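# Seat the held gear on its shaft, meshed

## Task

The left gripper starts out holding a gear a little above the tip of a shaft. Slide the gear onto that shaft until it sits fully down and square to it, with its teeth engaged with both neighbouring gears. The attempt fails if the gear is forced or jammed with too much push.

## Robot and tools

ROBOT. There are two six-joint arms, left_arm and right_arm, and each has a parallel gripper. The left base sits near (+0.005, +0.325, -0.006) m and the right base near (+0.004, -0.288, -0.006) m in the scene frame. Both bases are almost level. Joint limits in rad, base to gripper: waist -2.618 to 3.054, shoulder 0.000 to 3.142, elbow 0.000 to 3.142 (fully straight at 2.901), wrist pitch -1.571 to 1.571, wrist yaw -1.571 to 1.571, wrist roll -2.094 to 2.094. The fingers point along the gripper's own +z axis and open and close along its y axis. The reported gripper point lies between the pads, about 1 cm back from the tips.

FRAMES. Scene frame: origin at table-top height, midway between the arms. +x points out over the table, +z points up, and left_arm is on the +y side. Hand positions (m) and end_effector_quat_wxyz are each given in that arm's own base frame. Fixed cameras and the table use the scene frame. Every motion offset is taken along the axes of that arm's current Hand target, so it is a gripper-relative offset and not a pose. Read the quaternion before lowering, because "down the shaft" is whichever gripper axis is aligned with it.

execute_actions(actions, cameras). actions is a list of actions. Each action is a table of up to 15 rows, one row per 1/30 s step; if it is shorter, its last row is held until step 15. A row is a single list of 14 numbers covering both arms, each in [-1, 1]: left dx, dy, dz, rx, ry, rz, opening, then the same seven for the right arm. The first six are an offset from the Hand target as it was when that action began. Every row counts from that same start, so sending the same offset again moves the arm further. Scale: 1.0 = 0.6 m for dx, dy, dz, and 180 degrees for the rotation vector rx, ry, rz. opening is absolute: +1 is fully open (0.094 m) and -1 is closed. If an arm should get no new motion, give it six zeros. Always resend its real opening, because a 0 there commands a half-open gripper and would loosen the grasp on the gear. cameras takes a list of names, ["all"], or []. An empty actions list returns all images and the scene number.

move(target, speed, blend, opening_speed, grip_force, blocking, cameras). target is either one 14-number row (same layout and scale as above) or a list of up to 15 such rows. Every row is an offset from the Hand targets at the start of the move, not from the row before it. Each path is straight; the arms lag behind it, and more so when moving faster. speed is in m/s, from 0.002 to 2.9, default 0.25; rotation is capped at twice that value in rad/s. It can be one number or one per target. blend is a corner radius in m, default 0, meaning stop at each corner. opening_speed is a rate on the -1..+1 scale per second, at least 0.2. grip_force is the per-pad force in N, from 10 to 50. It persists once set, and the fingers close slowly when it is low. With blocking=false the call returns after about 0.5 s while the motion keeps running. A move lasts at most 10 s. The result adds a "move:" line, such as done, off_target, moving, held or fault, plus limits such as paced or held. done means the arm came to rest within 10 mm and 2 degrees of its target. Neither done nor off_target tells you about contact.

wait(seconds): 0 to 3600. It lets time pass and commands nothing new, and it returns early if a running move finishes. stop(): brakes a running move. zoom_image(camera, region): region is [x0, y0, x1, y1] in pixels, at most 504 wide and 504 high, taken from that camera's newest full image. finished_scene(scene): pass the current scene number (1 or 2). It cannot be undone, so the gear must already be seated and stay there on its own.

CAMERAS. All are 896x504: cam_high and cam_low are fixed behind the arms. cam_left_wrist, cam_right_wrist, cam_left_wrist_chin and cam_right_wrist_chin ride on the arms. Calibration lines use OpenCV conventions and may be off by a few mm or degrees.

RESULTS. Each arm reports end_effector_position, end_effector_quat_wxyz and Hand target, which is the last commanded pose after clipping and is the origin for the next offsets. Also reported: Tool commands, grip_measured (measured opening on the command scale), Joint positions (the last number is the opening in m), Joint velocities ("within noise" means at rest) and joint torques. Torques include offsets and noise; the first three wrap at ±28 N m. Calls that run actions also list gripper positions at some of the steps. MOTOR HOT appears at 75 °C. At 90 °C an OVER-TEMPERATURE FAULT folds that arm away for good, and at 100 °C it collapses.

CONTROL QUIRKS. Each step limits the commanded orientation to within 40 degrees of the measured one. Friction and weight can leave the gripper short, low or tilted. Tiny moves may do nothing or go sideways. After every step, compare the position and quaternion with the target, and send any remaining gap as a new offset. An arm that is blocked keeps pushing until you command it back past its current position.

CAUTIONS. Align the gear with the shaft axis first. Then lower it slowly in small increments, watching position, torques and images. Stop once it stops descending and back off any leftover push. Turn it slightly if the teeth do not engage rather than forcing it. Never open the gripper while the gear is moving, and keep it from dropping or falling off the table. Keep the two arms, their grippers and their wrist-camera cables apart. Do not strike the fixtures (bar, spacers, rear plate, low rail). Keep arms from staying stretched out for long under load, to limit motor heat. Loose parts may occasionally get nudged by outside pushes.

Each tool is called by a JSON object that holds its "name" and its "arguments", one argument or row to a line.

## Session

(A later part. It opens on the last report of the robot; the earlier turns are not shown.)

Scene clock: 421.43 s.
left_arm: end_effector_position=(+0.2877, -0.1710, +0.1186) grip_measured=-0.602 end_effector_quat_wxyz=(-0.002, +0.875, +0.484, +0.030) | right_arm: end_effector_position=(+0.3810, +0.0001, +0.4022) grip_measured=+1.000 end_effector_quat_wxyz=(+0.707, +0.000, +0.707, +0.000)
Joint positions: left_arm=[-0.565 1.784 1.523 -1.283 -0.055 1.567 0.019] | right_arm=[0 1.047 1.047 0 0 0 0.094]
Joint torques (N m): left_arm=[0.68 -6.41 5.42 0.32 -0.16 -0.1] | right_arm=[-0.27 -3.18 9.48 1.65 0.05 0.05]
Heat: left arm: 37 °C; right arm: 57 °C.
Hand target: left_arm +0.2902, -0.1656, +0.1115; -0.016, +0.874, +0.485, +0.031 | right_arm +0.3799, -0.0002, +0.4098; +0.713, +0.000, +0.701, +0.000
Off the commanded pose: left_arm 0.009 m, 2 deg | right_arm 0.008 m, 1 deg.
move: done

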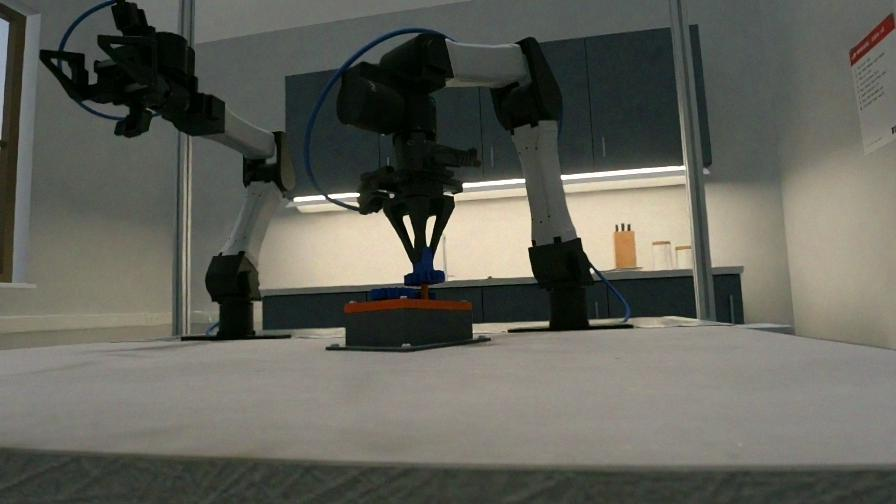

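{"name": "move", "arguments": {
  "target": [0,0.0,0.006,-0.008,0,0,-1,0,0,0,0,0,0,1],
  "speed": 0.03,
  "cameras": ["cam_low"]
}}

{"name": "zoom_image", "arguments": {
  "camera": "cam_low",
  "region": [380, 250, 480, 325]
}}

Scene clock: 431.37 s.
left_arm: end_effector_position=(+0.2875, -0.1709, +0.1180) grip_measured=-0.602 end_effector_quat_wxyz=(+0.003, +0.874, +0.484, +0.033) | right_arm: end_effector_position=(+0.3810, +0.0001, +0.4022) grip_measured=+1.000 end_effector_quat_wxyz=(+0.707, +0.000, +0.707, +0.000)
Joint positions: left_arm=[-0.565 1.774 1.508 -1.269 -0.055 1.567 0.019] | right_arm=[0 1.047 1.047 0 0 0 0.094]
Joint torques (N m): left_arm=[0.68 -7.38 3.21 0.59 -0.17 -0.07] | right_arm=[-0.29 -3.18 9.51 1.67 0.06 0.07]
Heat: left arm: 38 °C; right arm: 58 °C.
Hand target: left_arm +0.2903, -0.1655, +0.1080; -0.005, +0.874, +0.484, +0.037 | right_arm +0.3799, -0.0002, +0.4098; +0.713, +0.000, +0.701, +0.000
Off the commanded pose: left_arm 0.012 m, 1 deg | right_arm 0.008 m, 1 deg.
move: off_target (left_arm)

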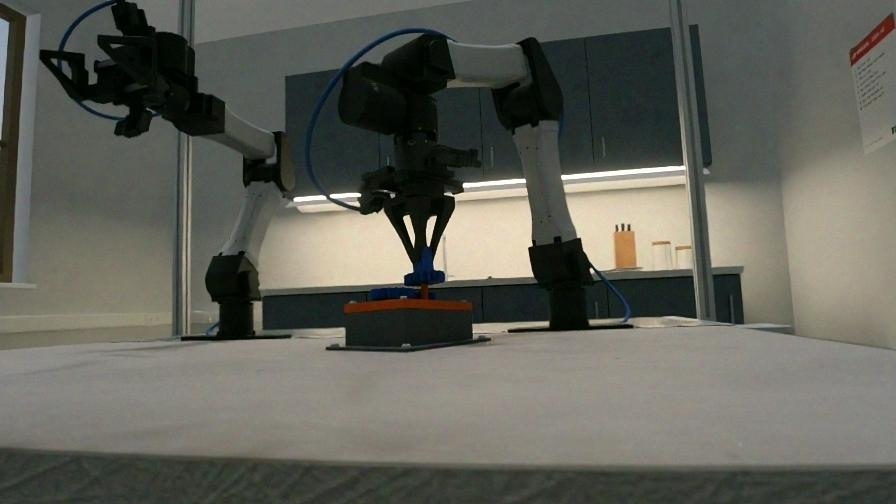

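Scaled by 5.040 from the camera's image (finer frame: 1280x720).

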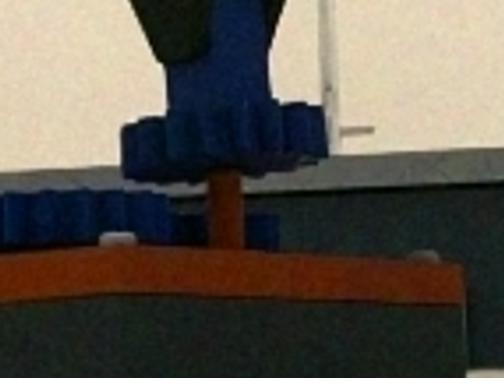

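{"name": "move", "arguments": {
  "target": [0.003,0.006,-0.004,0,0,0,-1,0,0,0,0,0,0,1],
  "speed": 0.03
}}

{"name": "move", "arguments": {
  "target": [0.003,0.004,0.004,0,0,0,-1,0,0,0,0,0,0,1],
  "speed": 0.03,
  "cameras": ["cam_low","cam_left_wrist"]
}}

{"name": "zoom_image", "arguments": {
  "camera": "cam_low",
  "region": [380, 250, 480, 325]
}}

Scene clock: 442.83 s.
left_arm: end_effector_position=(+0.2877, -0.1706, +0.1180) grip_measured=-0.602 end_effector_quat_wxyz=(+0.003, +0.875, +0.483, +0.032) | right_arm: end_effector_position=(+0.3810, +0.0001, +0.4022) grip_measured=+1.000 end_effector_quat_wxyz=(+0.707, +0.000, +0.707, +0.000)
Joint positions: left_arm=[-0.563 1.774 1.508 -1.269 -0.054 1.57 0.019] | right_arm=[0 1.047 1.047 0 0 0 0.094]
Joint torques (N m): left_arm=[0.87 -6.39 5.18 0.51 -0.17 -0.06] | right_arm=[-0.31 -3.21 9.48 1.66 0.07 0.05]
Heat: left arm: 39 °C; right arm: 58 °C.
Hand target: left_arm +0.2942, -0.1661, +0.1107; -0.005, +0.874, +0.484, +0.037 | right_arm +0.3799, -0.0002, +0.4098; +0.713, +0.000, +0.701, +0.000
Off the commanded pose: left_arm 0.011 m, 1 deg | right_arm 0.008 m, 1 deg.
move: off_target (left_arm)

Scene clock: 443.33 s.
left_arm: end_effector_position=(+0.2879, -0.1703, +0.1179) grip_measured=-0.602 end_effector_quat_wxyz=(+0.004, +0.875, +0.483, +0.029) | right_arm: end_effector_position=(+0.3810, +0.0001, +0.4022) grip_measured=+1.000 end_effector_quat_wxyz=(+0.707, +0.000, +0.707, +0.000)
Joint positions: left_arm=[-0.559 1.774 1.508 -1.269 -0.047 1.576 0.019] | right_arm=[0 1.047 1.047 0 0 0 0.094]
Joint torques (N m): left_arm=[1.06 -5.64 5.42 0.55 -0.25 -0.07] | right_arm=[-0.28 -3.14 9.42 1.66 0.05 0.04]
Heat: left arm: 39 °C; right arm: 58 °C.
Hand target: left_arm +0.2973, -0.1657, +0.1085; -0.005, +0.874, +0.484, +0.037 | right_arm +0.3799, -0.0002, +0.4098; +0.713, +0.000, +0.701, +0.000
Off the commanded pose: left_arm 0.014 m, 1 deg | right_arm 0.008 m, 1 deg.
move: off_target (left_arm)
cam_left_wrist: T_world_to_cam=[[-0.78071, 0.61748, -0.09599, 0.34561], [0.54035, 0.74423, 0.39261, -0.01882], [0.31387, 0.25464, -0.91468, 0.17971]] pos_world=[0.22359, -0.24517, 0.20494]

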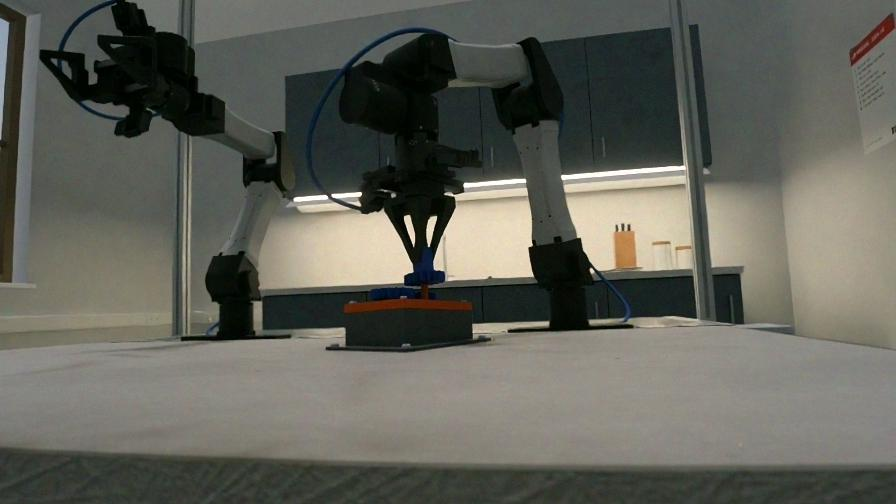

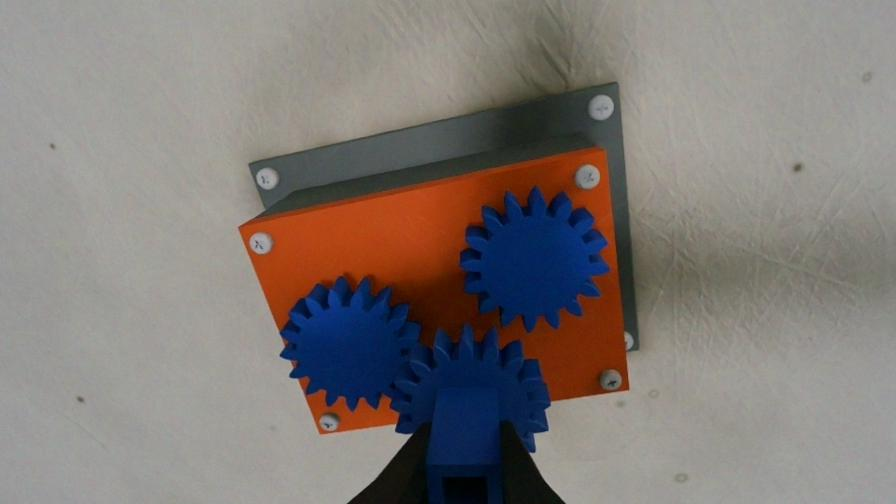

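Scaled by 5.040 from the camera's image (finer frame: 1280x720).

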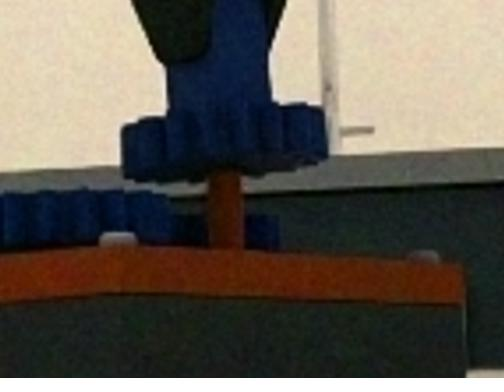

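{"name": "move", "arguments": {
  "target": [-0.003,-0.021,-0.003,0,0,0,-1,0,0,0,0,0,0,1],
  "speed": 0.03,
  "cameras": ["cam_low"]
}}

{"name": "zoom_image", "arguments": {
  "camera": "cam_low",
  "region": [380, 250, 480, 325]
}}

Scene clock: 466.87 s.
left_arm: end_effector_position=(+0.2871, -0.1698, +0.1180) grip_measured=-0.602 end_effector_quat_wxyz=(+0.012, +0.875, +0.483, +0.033) | right_arm: end_effector_position=(+0.3810, +0.0001, +0.4022) grip_measured=+1.000 end_effector_quat_wxyz=(+0.707, +0.000, +0.707, +0.000)
Joint positions: left_arm=[-0.559 1.754 1.483 -1.247 -0.047 1.577 0.019] | right_arm=[0 1.047 1.047 0 0 0 0.094]
Joint torques (N m): left_arm=[0.66 -7.77 3.26 0.41 -0.25 -0.11] | right_arm=[-0.31 -3.21 9.47 1.65 0.05 0.05]
Heat: left arm: 38 °C; right arm: 58 °C.
Hand target: left_arm +0.2856, -0.1606, +0.1097; -0.005, +0.874, +0.484, +0.037 | right_arm +0.3799, -0.0002, +0.4098; +0.713, +0.000, +0.701, +0.000
Off the commanded pose: left_arm 0.012 m, 2 deg | right_arm 0.008 m, 1 deg.
move: off_target (left_arm)

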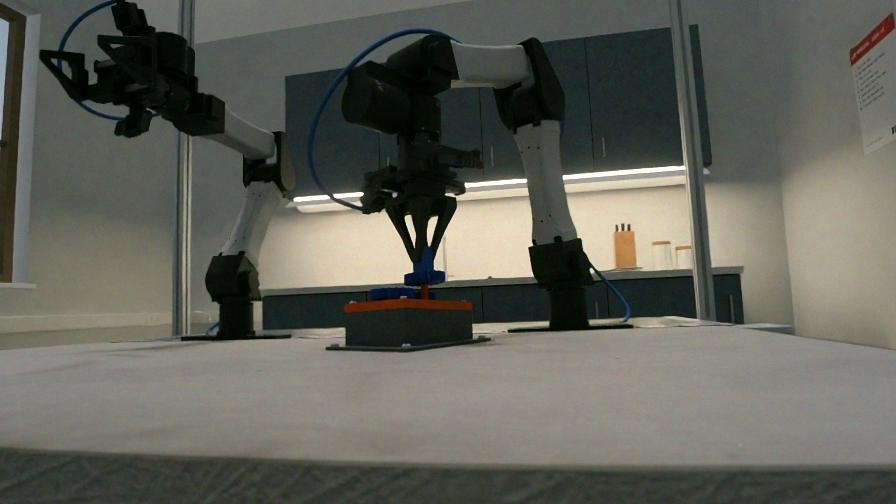

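Scaled by 5.040 from the camera's image (finer frame: 1280x720).

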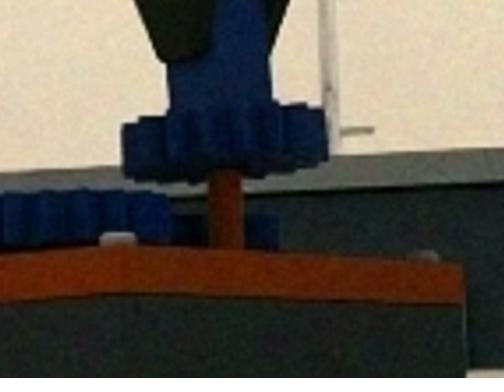

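{"name": "move", "arguments": {
  "target": [0,-0.004,-0.015,0.002,0,0,-1,0,0,0,0,0,0,1],
  "speed": 0.03,
  "cameras": ["cam_low"]
}}

{"name": "zoom_image", "arguments": {
  "camera": "cam_low",
  "region": [380, 250, 480, 325]
}}

Scene clock: 475.77 s.
left_arm: end_effector_position=(+0.2870, -0.1698, +0.1181) grip_measured=-0.602 end_effector_quat_wxyz=(+0.012, +0.875, +0.483, +0.033) | right_arm: end_effector_position=(+0.3810, +0.0001, +0.4022) grip_measured=+1.000 end_effector_quat_wxyz=(+0.707, +0.000, +0.707, +0.000)
Joint positions: left_arm=[-0.559 1.753 1.483 -1.247 -0.047 1.577 0.019] | right_arm=[0 1.047 1.047 0 0 0 0.094]
Joint torques (N m): left_arm=[0.44 -8.2 5.55 0.08 -0.23 -0.13] | right_arm=[-0.29 -3.21 9.44 1.65 0.07 0.04]
Heat: left arm: 38 °C; right arm: 58 °C.
Hand target: left_arm +0.2830, -0.1597, +0.1186; -0.008, +0.874, +0.484, +0.036 | right_arm +0.3799, -0.0002, +0.4098; +0.713, +0.000, +0.701, +0.000
Off the commanded pose: left_arm 0.011 m, 2 deg | right_arm 0.008 m, 1 deg.
move: off_target (left_arm)

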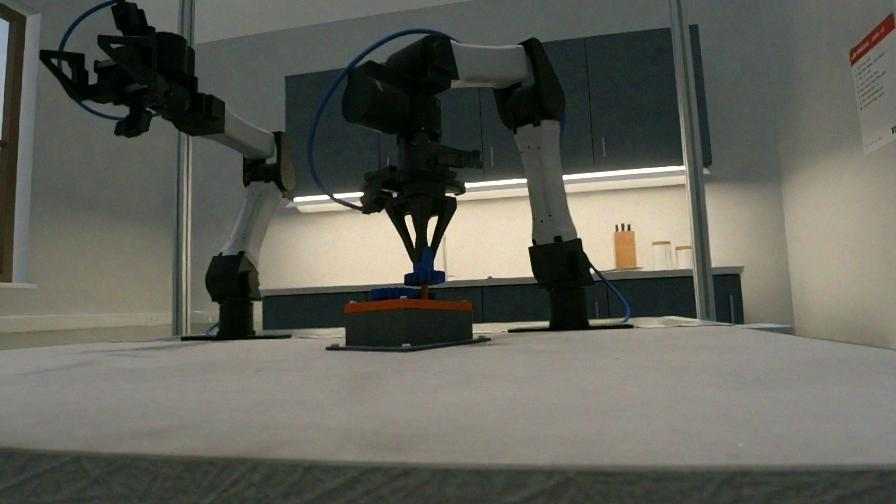

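Scaled by 5.040 from the camera's image (finer frame: 1280x720).

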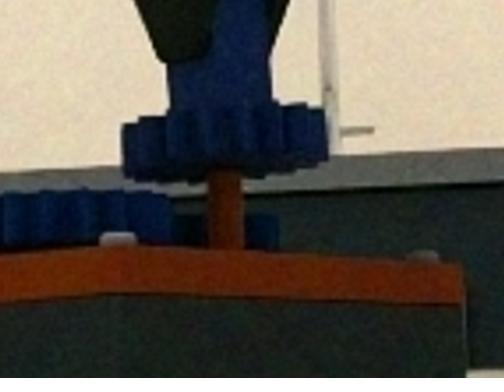

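Correct tilt while lifting.

{"name": "move", "arguments": {
  "target": [0,-0.001,-0.005,0.012,0,0,-1,0,0,0,0,0,0,1],
  "speed": 0.03,
  "cameras": ["cam_low"]
}}

{"name": "zoom_image", "arguments": {
  "camera": "cam_low",
  "region": [380, 250, 480, 325]
}}

Scene clock: 482.03 s.
left_arm: end_effector_position=(+0.2802, -0.1632, +0.1193) grip_measured=-0.602 end_effector_quat_wxyz=(-0.015, +0.876, +0.482, +0.025) | right_arm: end_effector_position=(+0.3810, +0.0001, +0.4022) grip_measured=+1.000 end_effector_quat_wxyz=(+0.707, +0.000, +0.707, +0.000)
Joint positions: left_arm=[-0.559 1.77 1.509 -1.311 -0.058 1.577 0.019] | right_arm=[0 1.047 1.047 0 0 0 0.094]
Joint torques (N m): left_arm=[0.39 -6.93 7.49 0.06 -0.15 -0.18] | right_arm=[-0.34 -3.15 9.42 1.65 0.07 0.03]
Heat: left arm: 38 °C; right arm: 58 °C.
Hand target: left_arm +0.2823, -0.1595, +0.1217; -0.024, +0.874, +0.485, +0.027 | right_arm +0.3799, -0.0002, +0.4098; +0.713, +0.000, +0.701, +0.000
Off the commanded pose: left_arm 0.005 m, 1 deg | right_arm 0.008 m, 1 deg.
move: done

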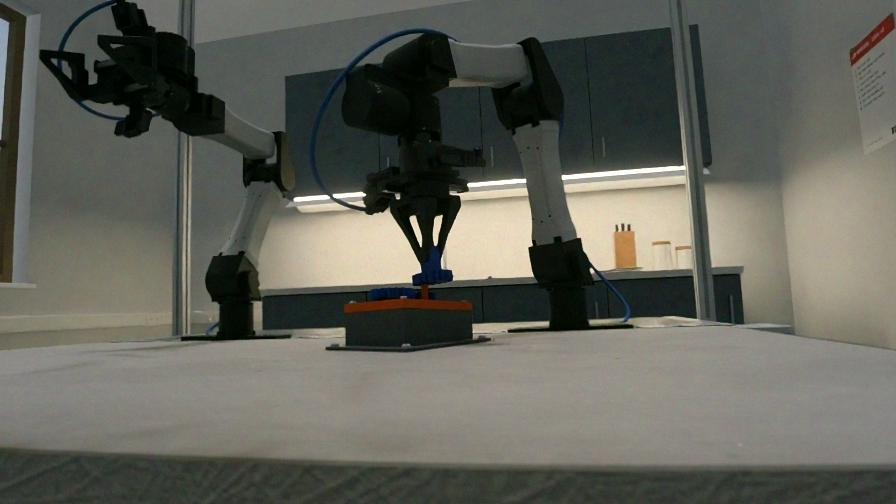

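Scaled by 5.040 from the camera's image (finer frame: 1280x720).

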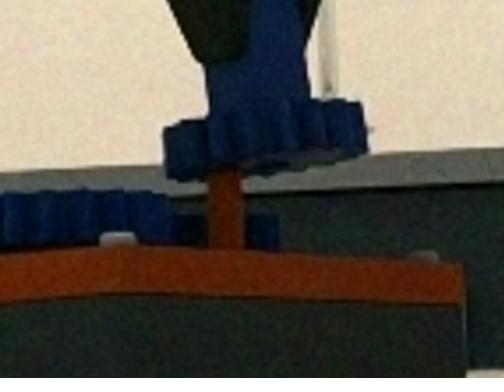

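{"name": "move", "arguments": {
  "target": [
    [0,0,-0.009,-0.017,0,0,-1,0,0,0,0,0,0,1],
    [-0.0045,0.0177,-0.008,-0.017,0,0,-1,0,0,0,0,0,0,1]
  ],
  "speed": 0.05,
  "cameras": ["cam_low","cam_left_wrist"]
}}

{"name": "zoom_image", "arguments": {
  "camera": "cam_low",
  "region": [380, 250, 480, 325]
}}

Scene clock: 494.27 s.
left_arm: end_effector_position=(+0.2810, -0.1631, +0.1223) grip_measured=-0.602 end_effector_quat_wxyz=(-0.010, +0.876, +0.482, +0.030) | right_arm: end_effector_position=(+0.3810, +0.0001, +0.4022) grip_measured=+1.000 end_effector_quat_wxyz=(+0.707, +0.000, +0.707, +0.000)
Joint positions: left_arm=[-0.559 1.76 1.509 -1.308 -0.061 1.577 0.019] | right_arm=[0 1.047 1.047 0 0 0 0.094]
Joint torques (N m): left_arm=[-0.29 -6.95 7.86 0.37 -0.09 -0.23] | right_arm=[-0.35 -3.15 9.46 1.65 0.07 0.04]
Heat: left arm: 38 °C; right arm: 58 °C.
Hand target: left_arm +0.2898, -0.1678, +0.1260; -0.001, +0.874, +0.484, +0.039 | right_arm +0.3799, -0.0002, +0.4098; +0.713, +0.000, +0.701, +0.000
Off the commanded pose: left_arm 0.011 m, 2 deg | right_arm 0.008 m, 1 deg.
move: off_target (left_arm)
cam_left_wrist: T_world_to_cam=[[-0.78151, 0.61993, -0.07017, 0.33376], [0.54588, 0.73391, 0.40423, -0.02694], [0.30209, 0.2776, -0.91196, 0.19079]] pos_world=[0.2179, -0.2401, 0.2083]

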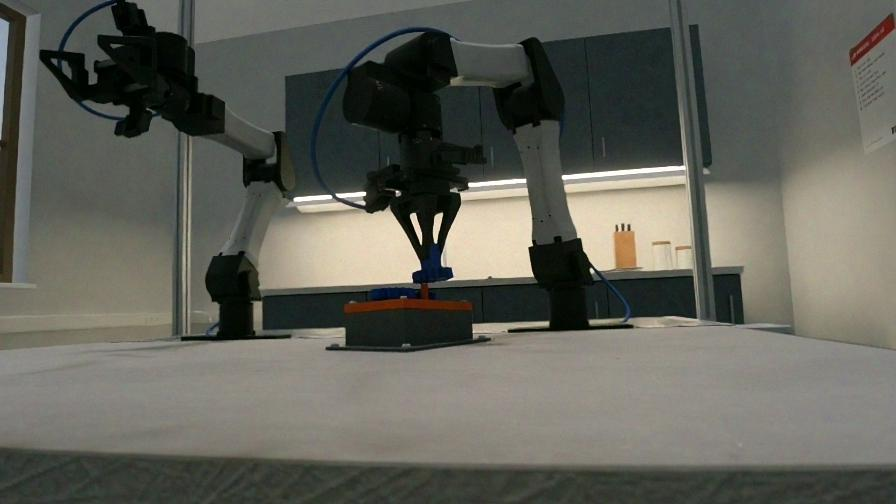

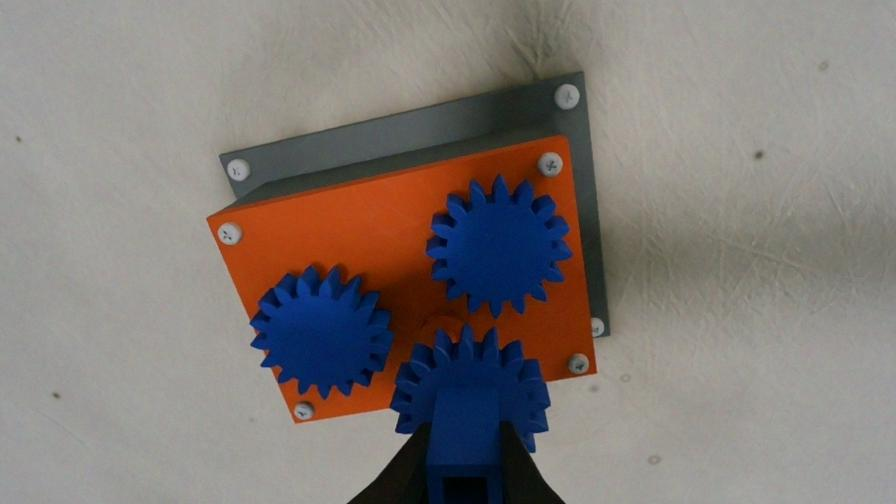

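Scaled by 5.040 from the camera's image (finer frame: 1280x720).

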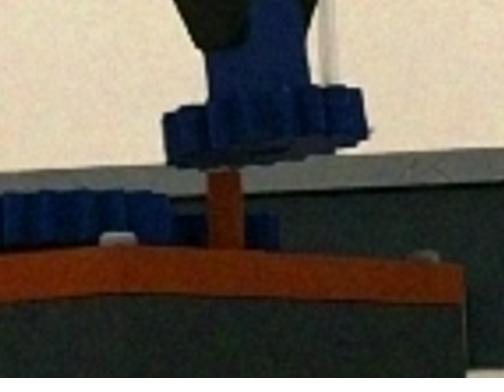

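{"name": "move", "arguments": {
  "target": [-0.003,0.007,-0.001,-0.003,0,0,-1,0,0,0,0,0,0,1],
  "speed": 0.05,
  "cameras": ["cam_low"]
}}

{"name": "zoom_image", "arguments": {
  "camera": "cam_low",
  "region": [380, 250, 480, 325]
}}

Scene clock: 512.93 s.
left_arm: end_effector_position=(+0.2834, -0.1659, +0.1220) grip_measured=-0.602 end_effector_quat_wxyz=(-0.008, +0.875, +0.482, +0.030) | right_arm: end_effector_position=(+0.3810, +0.0001, +0.4022) grip_measured=+1.000 end_effector_quat_wxyz=(+0.707, +0.000, +0.707, +0.000)
Joint positions: left_arm=[-0.562 1.77 1.52 -1.305 -0.061 1.573 0.019] | right_arm=[0 1.047 1.047 0 0 0 0.094]
Joint torques (N m): left_arm=[-0.44 -7.16 7.99 0.4 -0.09 -0.22] | right_arm=[-0.28 -3.18 9.51 1.66 0.08 0.07]
Heat: left arm: 39 °C; right arm: 59 °C.
Hand target: left_arm +0.2924, -0.1715, +0.1266; +0.003, +0.874, +0.484, +0.042 | right_arm +0.3799, -0.0002, +0.4098; +0.713, +0.000, +0.701, +0.000
Off the commanded pose: left_arm 0.012 m, 2 deg | right_arm 0.008 m, 1 deg.
move: off_target (left_arm)

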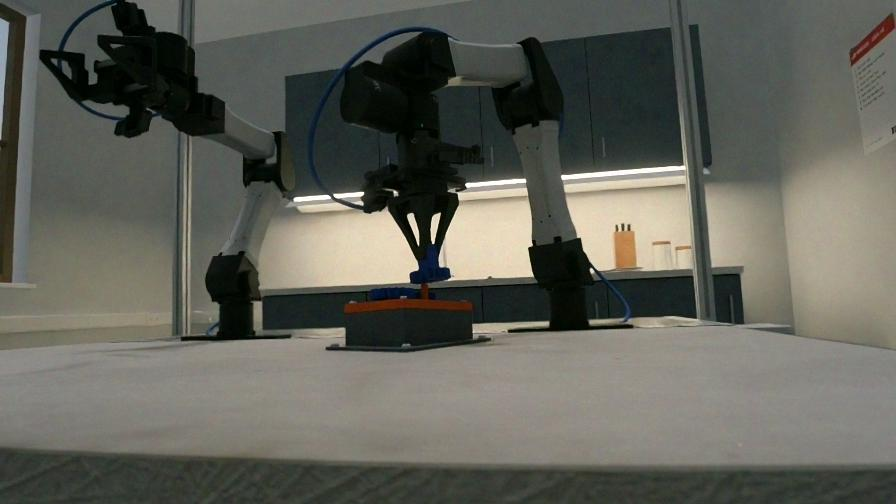

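Scaled by 5.040 from the camera's image (finer frame: 1280x720).

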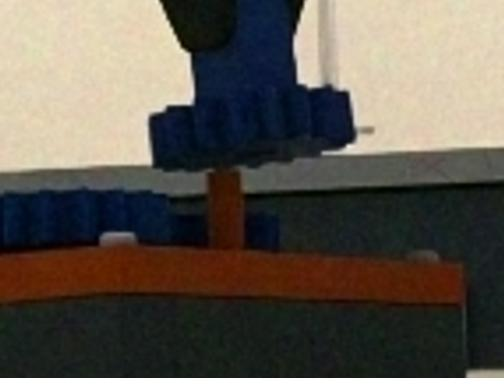

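{"name": "move", "arguments": {
  "target": [-0.002,0.009,0.000,-0.004,0,0,-1,0,0,0,0,0,0,1],
  "speed": 0.05,
  "cameras": ["cam_low"]
}}

{"name": "zoom_image", "arguments": {
  "camera": "cam_low",
  "region": [380, 250, 480, 325]
}}

Scene clock: 519.53 s.
left_arm: end_effector_position=(+0.2872, -0.1695, +0.1222) grip_measured=-0.602 end_effector_quat_wxyz=(-0.003, +0.876, +0.482, +0.033) | right_arm: end_effector_position=(+0.3810, +0.0001, +0.4022) grip_measured=+1.000 end_effector_quat_wxyz=(+0.707, +0.000, +0.707, +0.000)
Joint positions: left_arm=[-0.565 1.779 1.531 -1.296 -0.062 1.57 0.019] | right_arm=[0 1.047 1.047 0 0 0 0.094]
Joint torques (N m): left_arm=[-0.44 -7.32 7.99 0.43 -0.09 -0.24] | right_arm=[-0.34 -3.12 9.46 1.67 0.06 0.04]
Heat: left arm: 39 °C; right arm: 59 °C.
Hand target: left_arm +0.2964, -0.1754, +0.1269; +0.009, +0.874, +0.483, +0.045 | right_arm +0.3799, -0.0002, +0.4098; +0.713, +0.000, +0.701, +0.000
Off the commanded pose: left_arm 0.012 m, 2 deg | right_arm 0.008 m, 1 deg.
move: off_target (left_arm)

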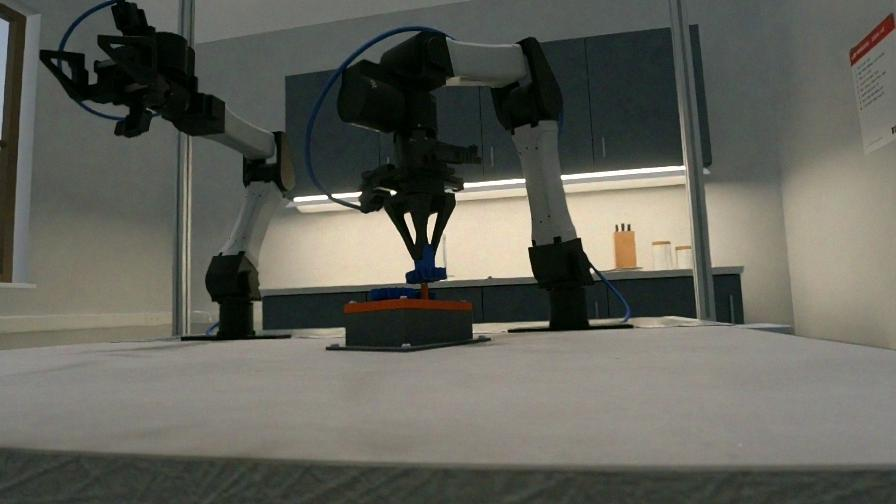

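Scaled by 5.040 from the camera's image (finer frame: 1280x720).

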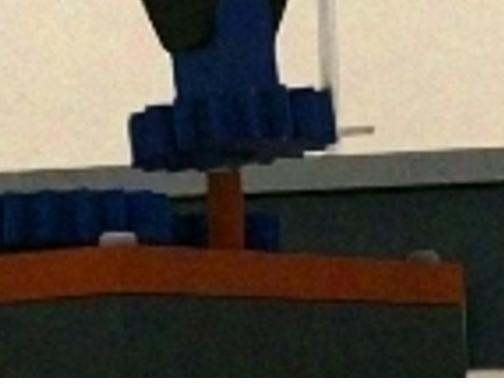

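{"name": "move", "arguments": {
  "target": [-0.0035,0.001,0.012,-0.001,0,0,-1,0,0,0,0,0,0,1],
  "speed": 0.03,
  "cameras": ["cam_low","cam_left_wrist"]
}}

{"name": "zoom_image", "arguments": {
  "camera": "cam_low",
  "region": [380, 250, 480, 325]
}}

Scene clock: 529.67 s.
left_arm: end_effector_position=(+0.2928, -0.1750, +0.1225) grip_measured=-0.602 end_effector_quat_wxyz=(+0.010, +0.875, +0.482, +0.041) | right_arm: end_effector_position=(+0.3810, +0.0001, +0.4022) grip_measured=+1.000 end_effector_quat_wxyz=(+0.707, +0.000, +0.707, +0.000)
Joint positions: left_arm=[-0.57 1.779 1.531 -1.265 -0.062 1.566 0.019] | right_arm=[0 1.047 1.047 0 0 0 0.094]
Joint torques (N m): left_arm=[-0.39 -7.16 5.85 0.5 -0.09 -0.24] | right_arm=[-0.31 -3.14 9.54 1.65 0.06 0.04]
Heat: left arm: 39 °C; right arm: 59 °C.
Hand target: left_arm +0.2963, -0.1773, +0.1196; +0.010, +0.874, +0.483, +0.046 | right_arm +0.3799, -0.0002, +0.4098; +0.713, +0.000, +0.701, +0.000
Off the commanded pose: left_arm 0.005 m, 1 deg | right_arm 0.008 m, 1 deg.
move: done
cam_left_wrist: T_world_to_cam=[[-0.77717, 0.61857, -0.11566, 0.35434], [0.53087, 0.74315, 0.40731, -0.01897], [0.3379, 0.25515, -0.90594, 0.1755]] pos_world=[0.22616, -0.24987, 0.2077]

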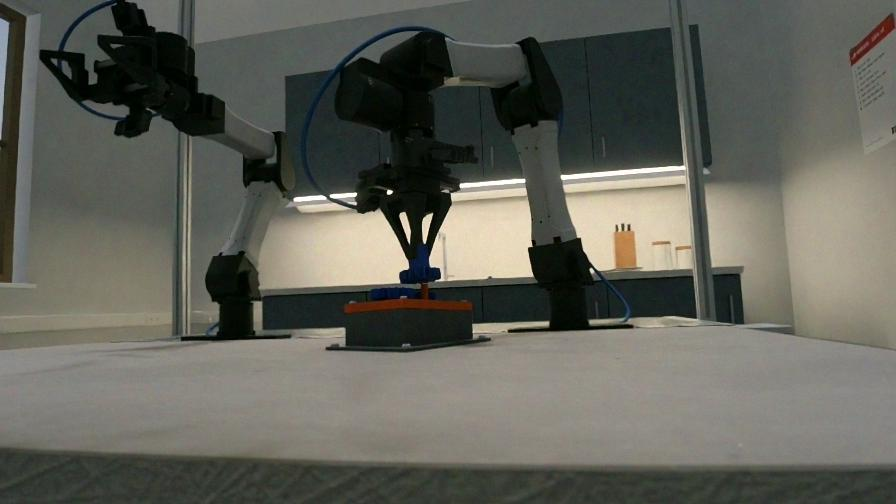

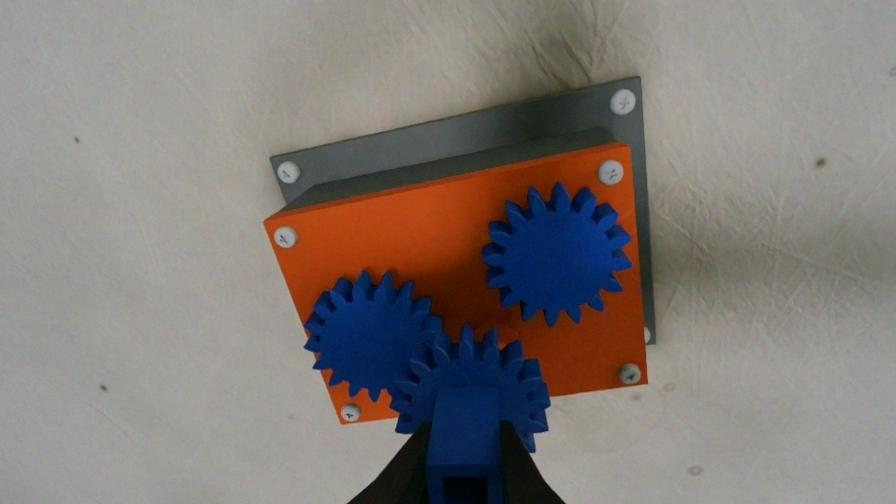

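Scaled by 5.040 from the camera's image (finer frame: 1280x720).

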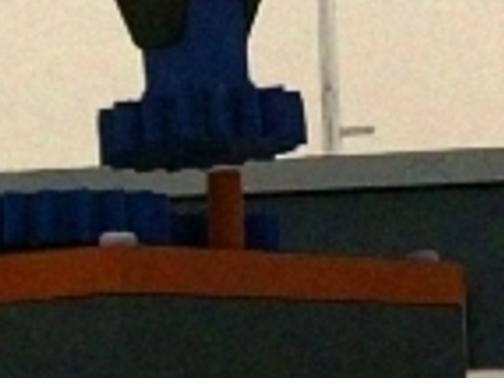

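{"name": "move", "arguments": {
  "target": [0,-0.010,0.006,0.004,0,0,-1,0,0,0,0,0,0,1],
  "speed": 0.03,
  "cameras": ["cam_low"]
}}

{"name": "zoom_image", "arguments": {
  "camera": "cam_low",
  "region": [380, 250, 480, 325]
}}

Scene clock: 539.53 s.
left_arm: end_effector_position=(+0.2914, -0.1741, +0.1194) grip_measured=-0.602 end_effector_quat_wxyz=(+0.007, +0.875, +0.482, +0.039) | right_arm: end_effector_position=(+0.3810, +0.0001, +0.4022) grip_measured=+1.000 end_effector_quat_wxyz=(+0.707, +0.000, +0.707, +0.000)
Joint positions: left_arm=[-0.57 1.779 1.519 -1.26 -0.062 1.566 0.019] | right_arm=[0 1.047 1.047 0 0 0 0.094]
Joint torques (N m): left_arm=[-0.39 -7.99 4.71 0.48 -0.09 -0.23] | right_arm=[-0.35 -3.23 9.35 1.65 0.07 0.07]
Heat: left arm: 40 °C; right arm: 59 °C.
Hand target: left_arm +0.2916, -0.1740, +0.1157; +0.005, +0.874, +0.484, +0.043 | right_arm +0.3799, -0.0002, +0.4098; +0.713, +0.000, +0.701, +0.000
Off the commanded pose: left_arm 0.004 m, 1 deg | right_arm 0.008 m, 1 deg.
move: done

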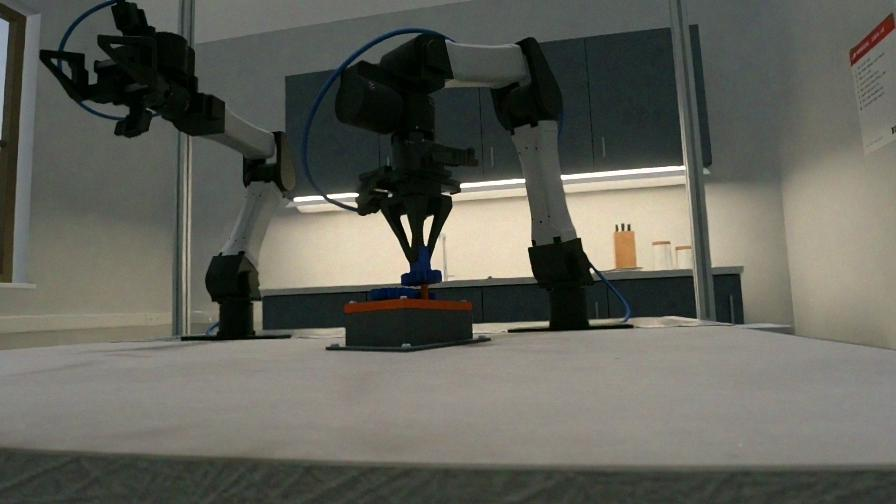

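Scaled by 5.040 from the camera's image (finer frame: 1280x720).

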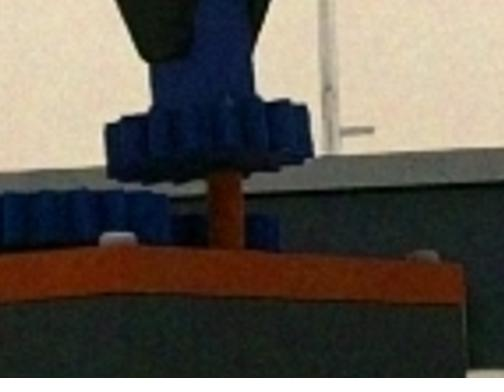

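{"name": "move", "arguments": {
  "target": [0,-0.010,-0.001,0.001,0,0,-1,0,0,0,0,0,0,1],
  "speed": 0.03,
  "cameras": ["cam_low"]
}}

{"name": "zoom_image", "arguments": {
  "camera": "cam_low",
  "region": [380, 250, 480, 325]
}}

Scene clock: 546.63 s.
left_arm: end_effector_position=(+0.2909, -0.1737, +0.1187) grip_measured=-0.602 end_effector_quat_wxyz=(+0.010, +0.875, +0.482, +0.041) | right_arm: end_effector_position=(+0.3810, +0.0001, +0.4022) grip_measured=+1.000 end_effector_quat_wxyz=(+0.707, +0.000, +0.707, +0.000)
Joint positions: left_arm=[-0.57 1.771 1.507 -1.25 -0.062 1.565 0.019] | right_arm=[0 1.047 1.047 0 0 0 0.094]
Joint torques (N m): left_arm=[-0.42 -8.99 3.77 0.41 -0.09 -0.23] | right_arm=[-0.29 -3.17 9.47 1.66 0.06 0.04]
Heat: left arm: 40 °C; right arm: 59 °C.
Hand target: left_arm +0.2864, -0.1709, +0.1159; +0.003, +0.874, +0.484, +0.042 | right_arm +0.3799, -0.0002, +0.4098; +0.713, +0.000, +0.701, +0.000
Off the commanded pose: left_arm 0.006 m, 1 deg | right_arm 0.008 m, 1 deg.
move: done

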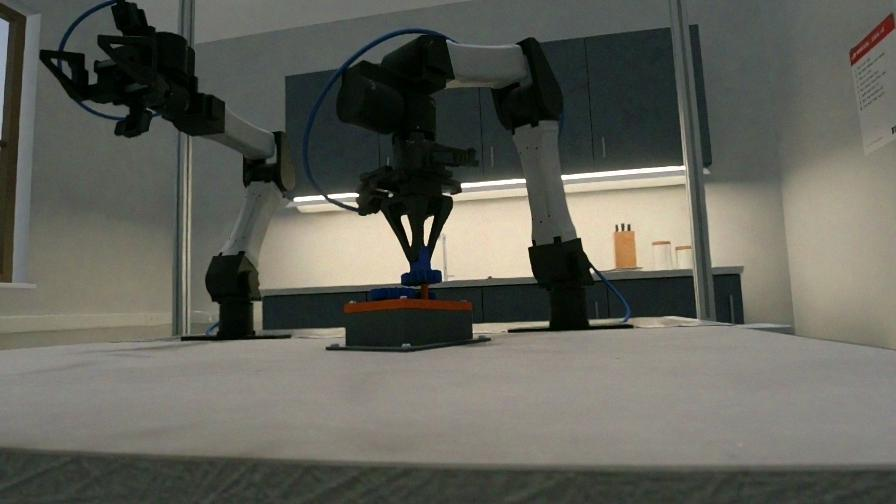

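Scaled by 5.040 from the camera's image (finer frame: 1280x720).

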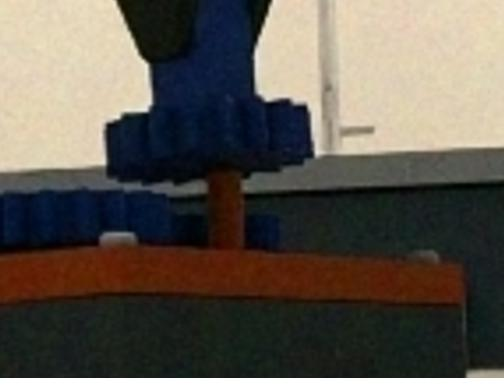

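{"name": "move", "arguments": {
  "target": [0,-0.003,-0.005,0.008,0,0,-1,0,0,0,0,0,0,1],
  "speed": 0.03,
  "cameras": ["cam_low"]
}}

{"name": "zoom_image", "arguments": {
  "camera": "cam_low",
  "region": [380, 250, 480, 325]
}}

Scene clock: 557.17 s.
left_arm: end_effector_position=(+0.2908, -0.1737, +0.1187) grip_measured=-0.602 end_effector_quat_wxyz=(+0.010, +0.874, +0.483, +0.041) | right_arm: end_effector_position=(+0.3810, +0.0001, +0.4022) grip_measured=+1.000 end_effector_quat_wxyz=(+0.707, +0.000, +0.707, +0.000)
Joint positions: left_arm=[-0.57 1.771 1.507 -1.251 -0.062 1.563 0.019] | right_arm=[0 1.047 1.047 0 0 0 0.094]
Joint torques (N m): left_arm=[-0.46 -7.62 6.31 0.06 -0.09 -0.23] | right_arm=[-0.31 -3.18 9.37 1.65 0.05 0.05]
Heat: left arm: 40 °C; right arm: 59 °C.
Hand target: left_arm +0.2848, -0.1701, +0.1188; -0.008, +0.874, +0.484, +0.036 | right_arm +0.3799, -0.0002, +0.4098; +0.713, +0.000, +0.701, +0.000
Off the commanded pose: left_arm 0.007 m, 2 deg | right_arm 0.008 m, 1 deg.
move: done

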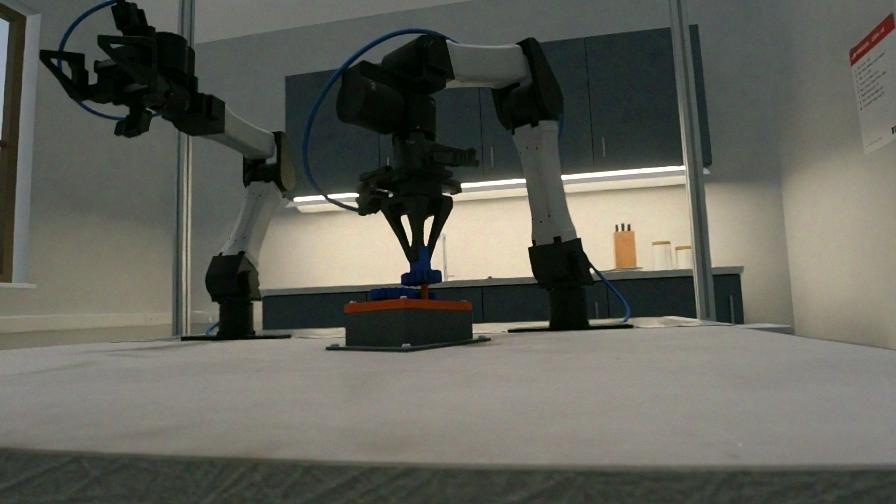

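Scaled by 5.040 from the camera's image (finer frame: 1280x720).

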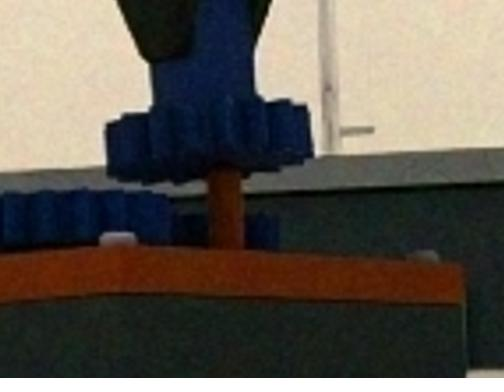

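{"name": "move", "arguments": {
  "target": [0,-0.002,-0.003,0.004,0,0,-1,0,0,0,0,0,0,1],
  "speed": 0.03,
  "cameras": ["cam_low"]
}}

{"name": "zoom_image", "arguments": {
  "camera": "cam_low",
  "region": [380, 250, 480, 325]
}}

Scene clock: 562.80 s.
left_arm: end_effector_position=(+0.2851, -0.1700, +0.1187) grip_measured=-0.602 end_effector_quat_wxyz=(-0.002, +0.875, +0.484, +0.034) | right_arm: end_effector_position=(+0.3810, +0.0001, +0.4022) grip_measured=+1.000 end_effector_quat_wxyz=(+0.707, +0.000, +0.707, +0.000)
Joint positions: left_arm=[-0.57 1.771 1.507 -1.279 -0.062 1.562 0.019] | right_arm=[0 1.047 1.047 0 0 0 0.094]
Joint torques (N m): left_arm=[-0.49 -6.97 7.42 0.08 -0.09 -0.23] | right_arm=[-0.27 -3.14 9.48 1.64 0.08 0.05]
Heat: left arm: 39 °C; right arm: 59 °C.
Hand target: left_arm +0.2835, -0.1694, +0.1205; -0.013, +0.874, +0.484, +0.033 | right_arm +0.3799, -0.0002, +0.4098; +0.713, +0.000, +0.701, +0.000
Off the commanded pose: left_arm 0.002 m, 1 deg | right_arm 0.008 m, 1 deg.
move: done

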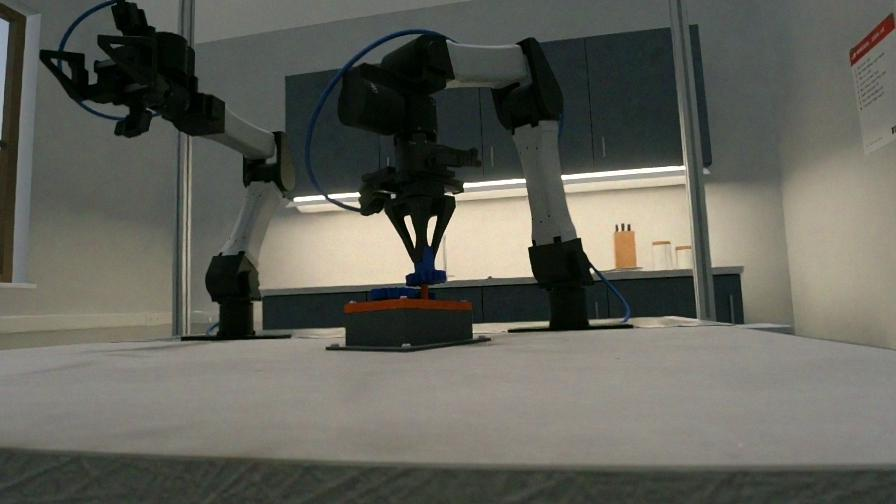

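Scaled by 5.040 from the camera's image (finer frame: 1280x720).

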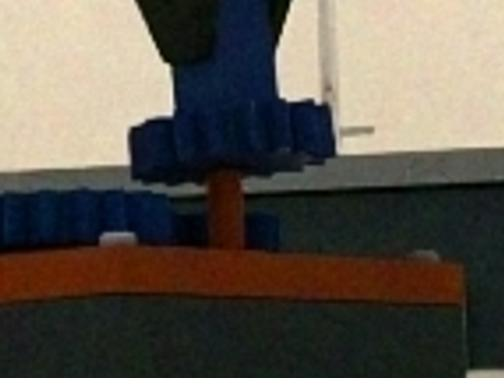

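{"name": "move", "arguments": {
  "target": [0,0.007,0.009,-0.006,0,0,-1,0,0,0,0,0,0,1],
  "speed": 0.01,
  "cameras": ["cam_low"]
}}

{"name": "zoom_image", "arguments": {
  "camera": "cam_low",
  "region": [380, 250, 480, 325]
}}

Scene clock: 571.10 s.
left_arm: end_effector_position=(+0.2852, -0.1700, +0.1187) grip_measured=-0.602 end_effector_quat_wxyz=(-0.002, +0.875, +0.484, +0.034) | right_arm: end_effector_position=(+0.3810, +0.0001, +0.4022) grip_measured=+1.000 end_effector_quat_wxyz=(+0.707, +0.000, +0.707, +0.000)
Joint positions: left_arm=[-0.57 1.771 1.507 -1.278 -0.062 1.562 0.019] | right_arm=[0 1.047 1.047 0 0 0 0.094]
Joint torques (N m): left_arm=[-0.39 -6.99 5.65 0.42 -0.08 -0.2] | right_arm=[-0.29 -3.18 9.43 1.65 0.07 0.06]
Heat: left arm: 39 °C; right arm: 60 °C.
Hand target: left_arm +0.2873, -0.1714, +0.1152; -0.005, +0.874, +0.484, +0.037 | right_arm +0.3799, -0.0002, +0.4098; +0.713, +0.000, +0.701, +0.000
Off the commanded pose: left_arm 0.004 m, 0 deg | right_arm 0.008 m, 1 deg.
move: done

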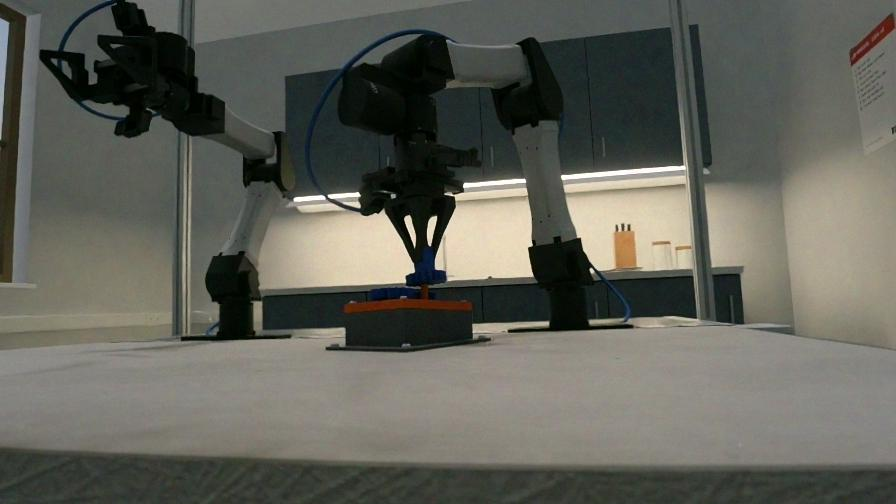

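Scaled by 5.040 from the camera's image (finer frame: 1280x720).

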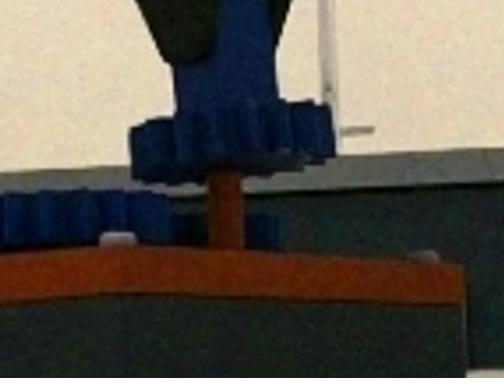

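{"name": "move", "arguments": {
  "target": [0,0.005,0.005,-0.006,0,0,-1,0,0,0,0,0,0,1],
  "speed": 0.01,
  "cameras": ["cam_low","cam_left_wrist"]
}}

{"name": "zoom_image", "arguments": {
  "camera": "cam_low",
  "region": [380, 250, 480, 325]
}}

Scene clock: 579.37 s.
left_arm: end_effector_position=(+0.2871, -0.1713, +0.1187) grip_measured=-0.602 end_effector_quat_wxyz=(+0.002, +0.874, +0.484, +0.036) | right_arm: end_effector_position=(+0.3810, +0.0001, +0.4022) grip_measured=+1.000 end_effector_quat_wxyz=(+0.707, +0.000, +0.707, +0.000)
Joint positions: left_arm=[-0.57 1.771 1.507 -1.269 -0.062 1.562 0.019] | right_arm=[0 1.047 1.047 0 0 0 0.094]
Joint torques (N m): left_arm=[-0.32 -7.56 4.15 0.64 -0.08 -0.2] | right_arm=[-0.27 -3.22 9.5 1.66 0.06 0.04]
Heat: left arm: 39 °C; right arm: 60 °C.
Hand target: left_arm +0.2901, -0.1729, +0.1122; +0.003, +0.874, +0.484, +0.042 | right_arm +0.3799, -0.0002, +0.4098; +0.713, +0.000, +0.701, +0.000
Off the commanded pose: left_arm 0.007 m, 1 deg | right_arm 0.008 m, 1 deg.
move: done
cam_left_wrist: T_world_to_cam=[[-0.78147, 0.61641, -0.09666, 0.34579], [0.53428, 0.7411, 0.40659, -0.01848], [0.32226, 0.26609, -0.90848, 0.17975]] pos_world=[0.22217, -0.24729, 0.20424]

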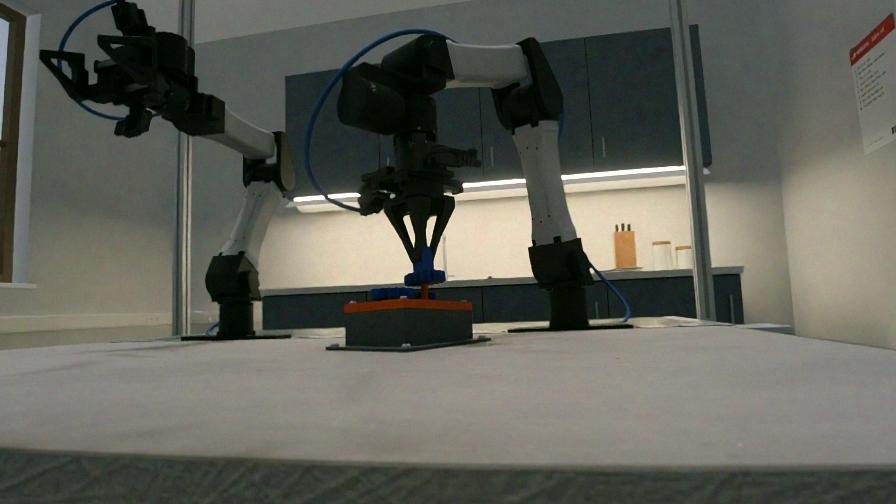

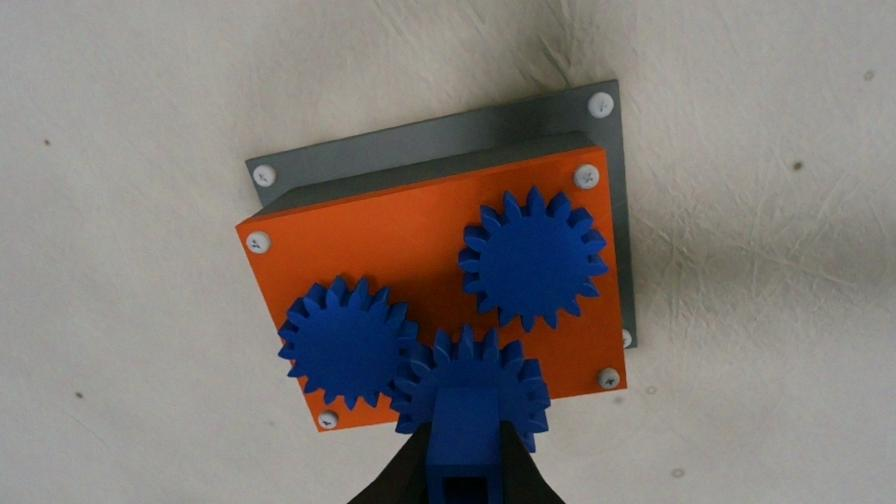

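Scaled by 5.040 from the camera's image (finer frame: 1280x720).

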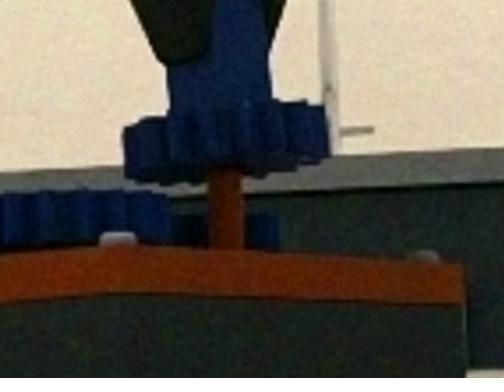

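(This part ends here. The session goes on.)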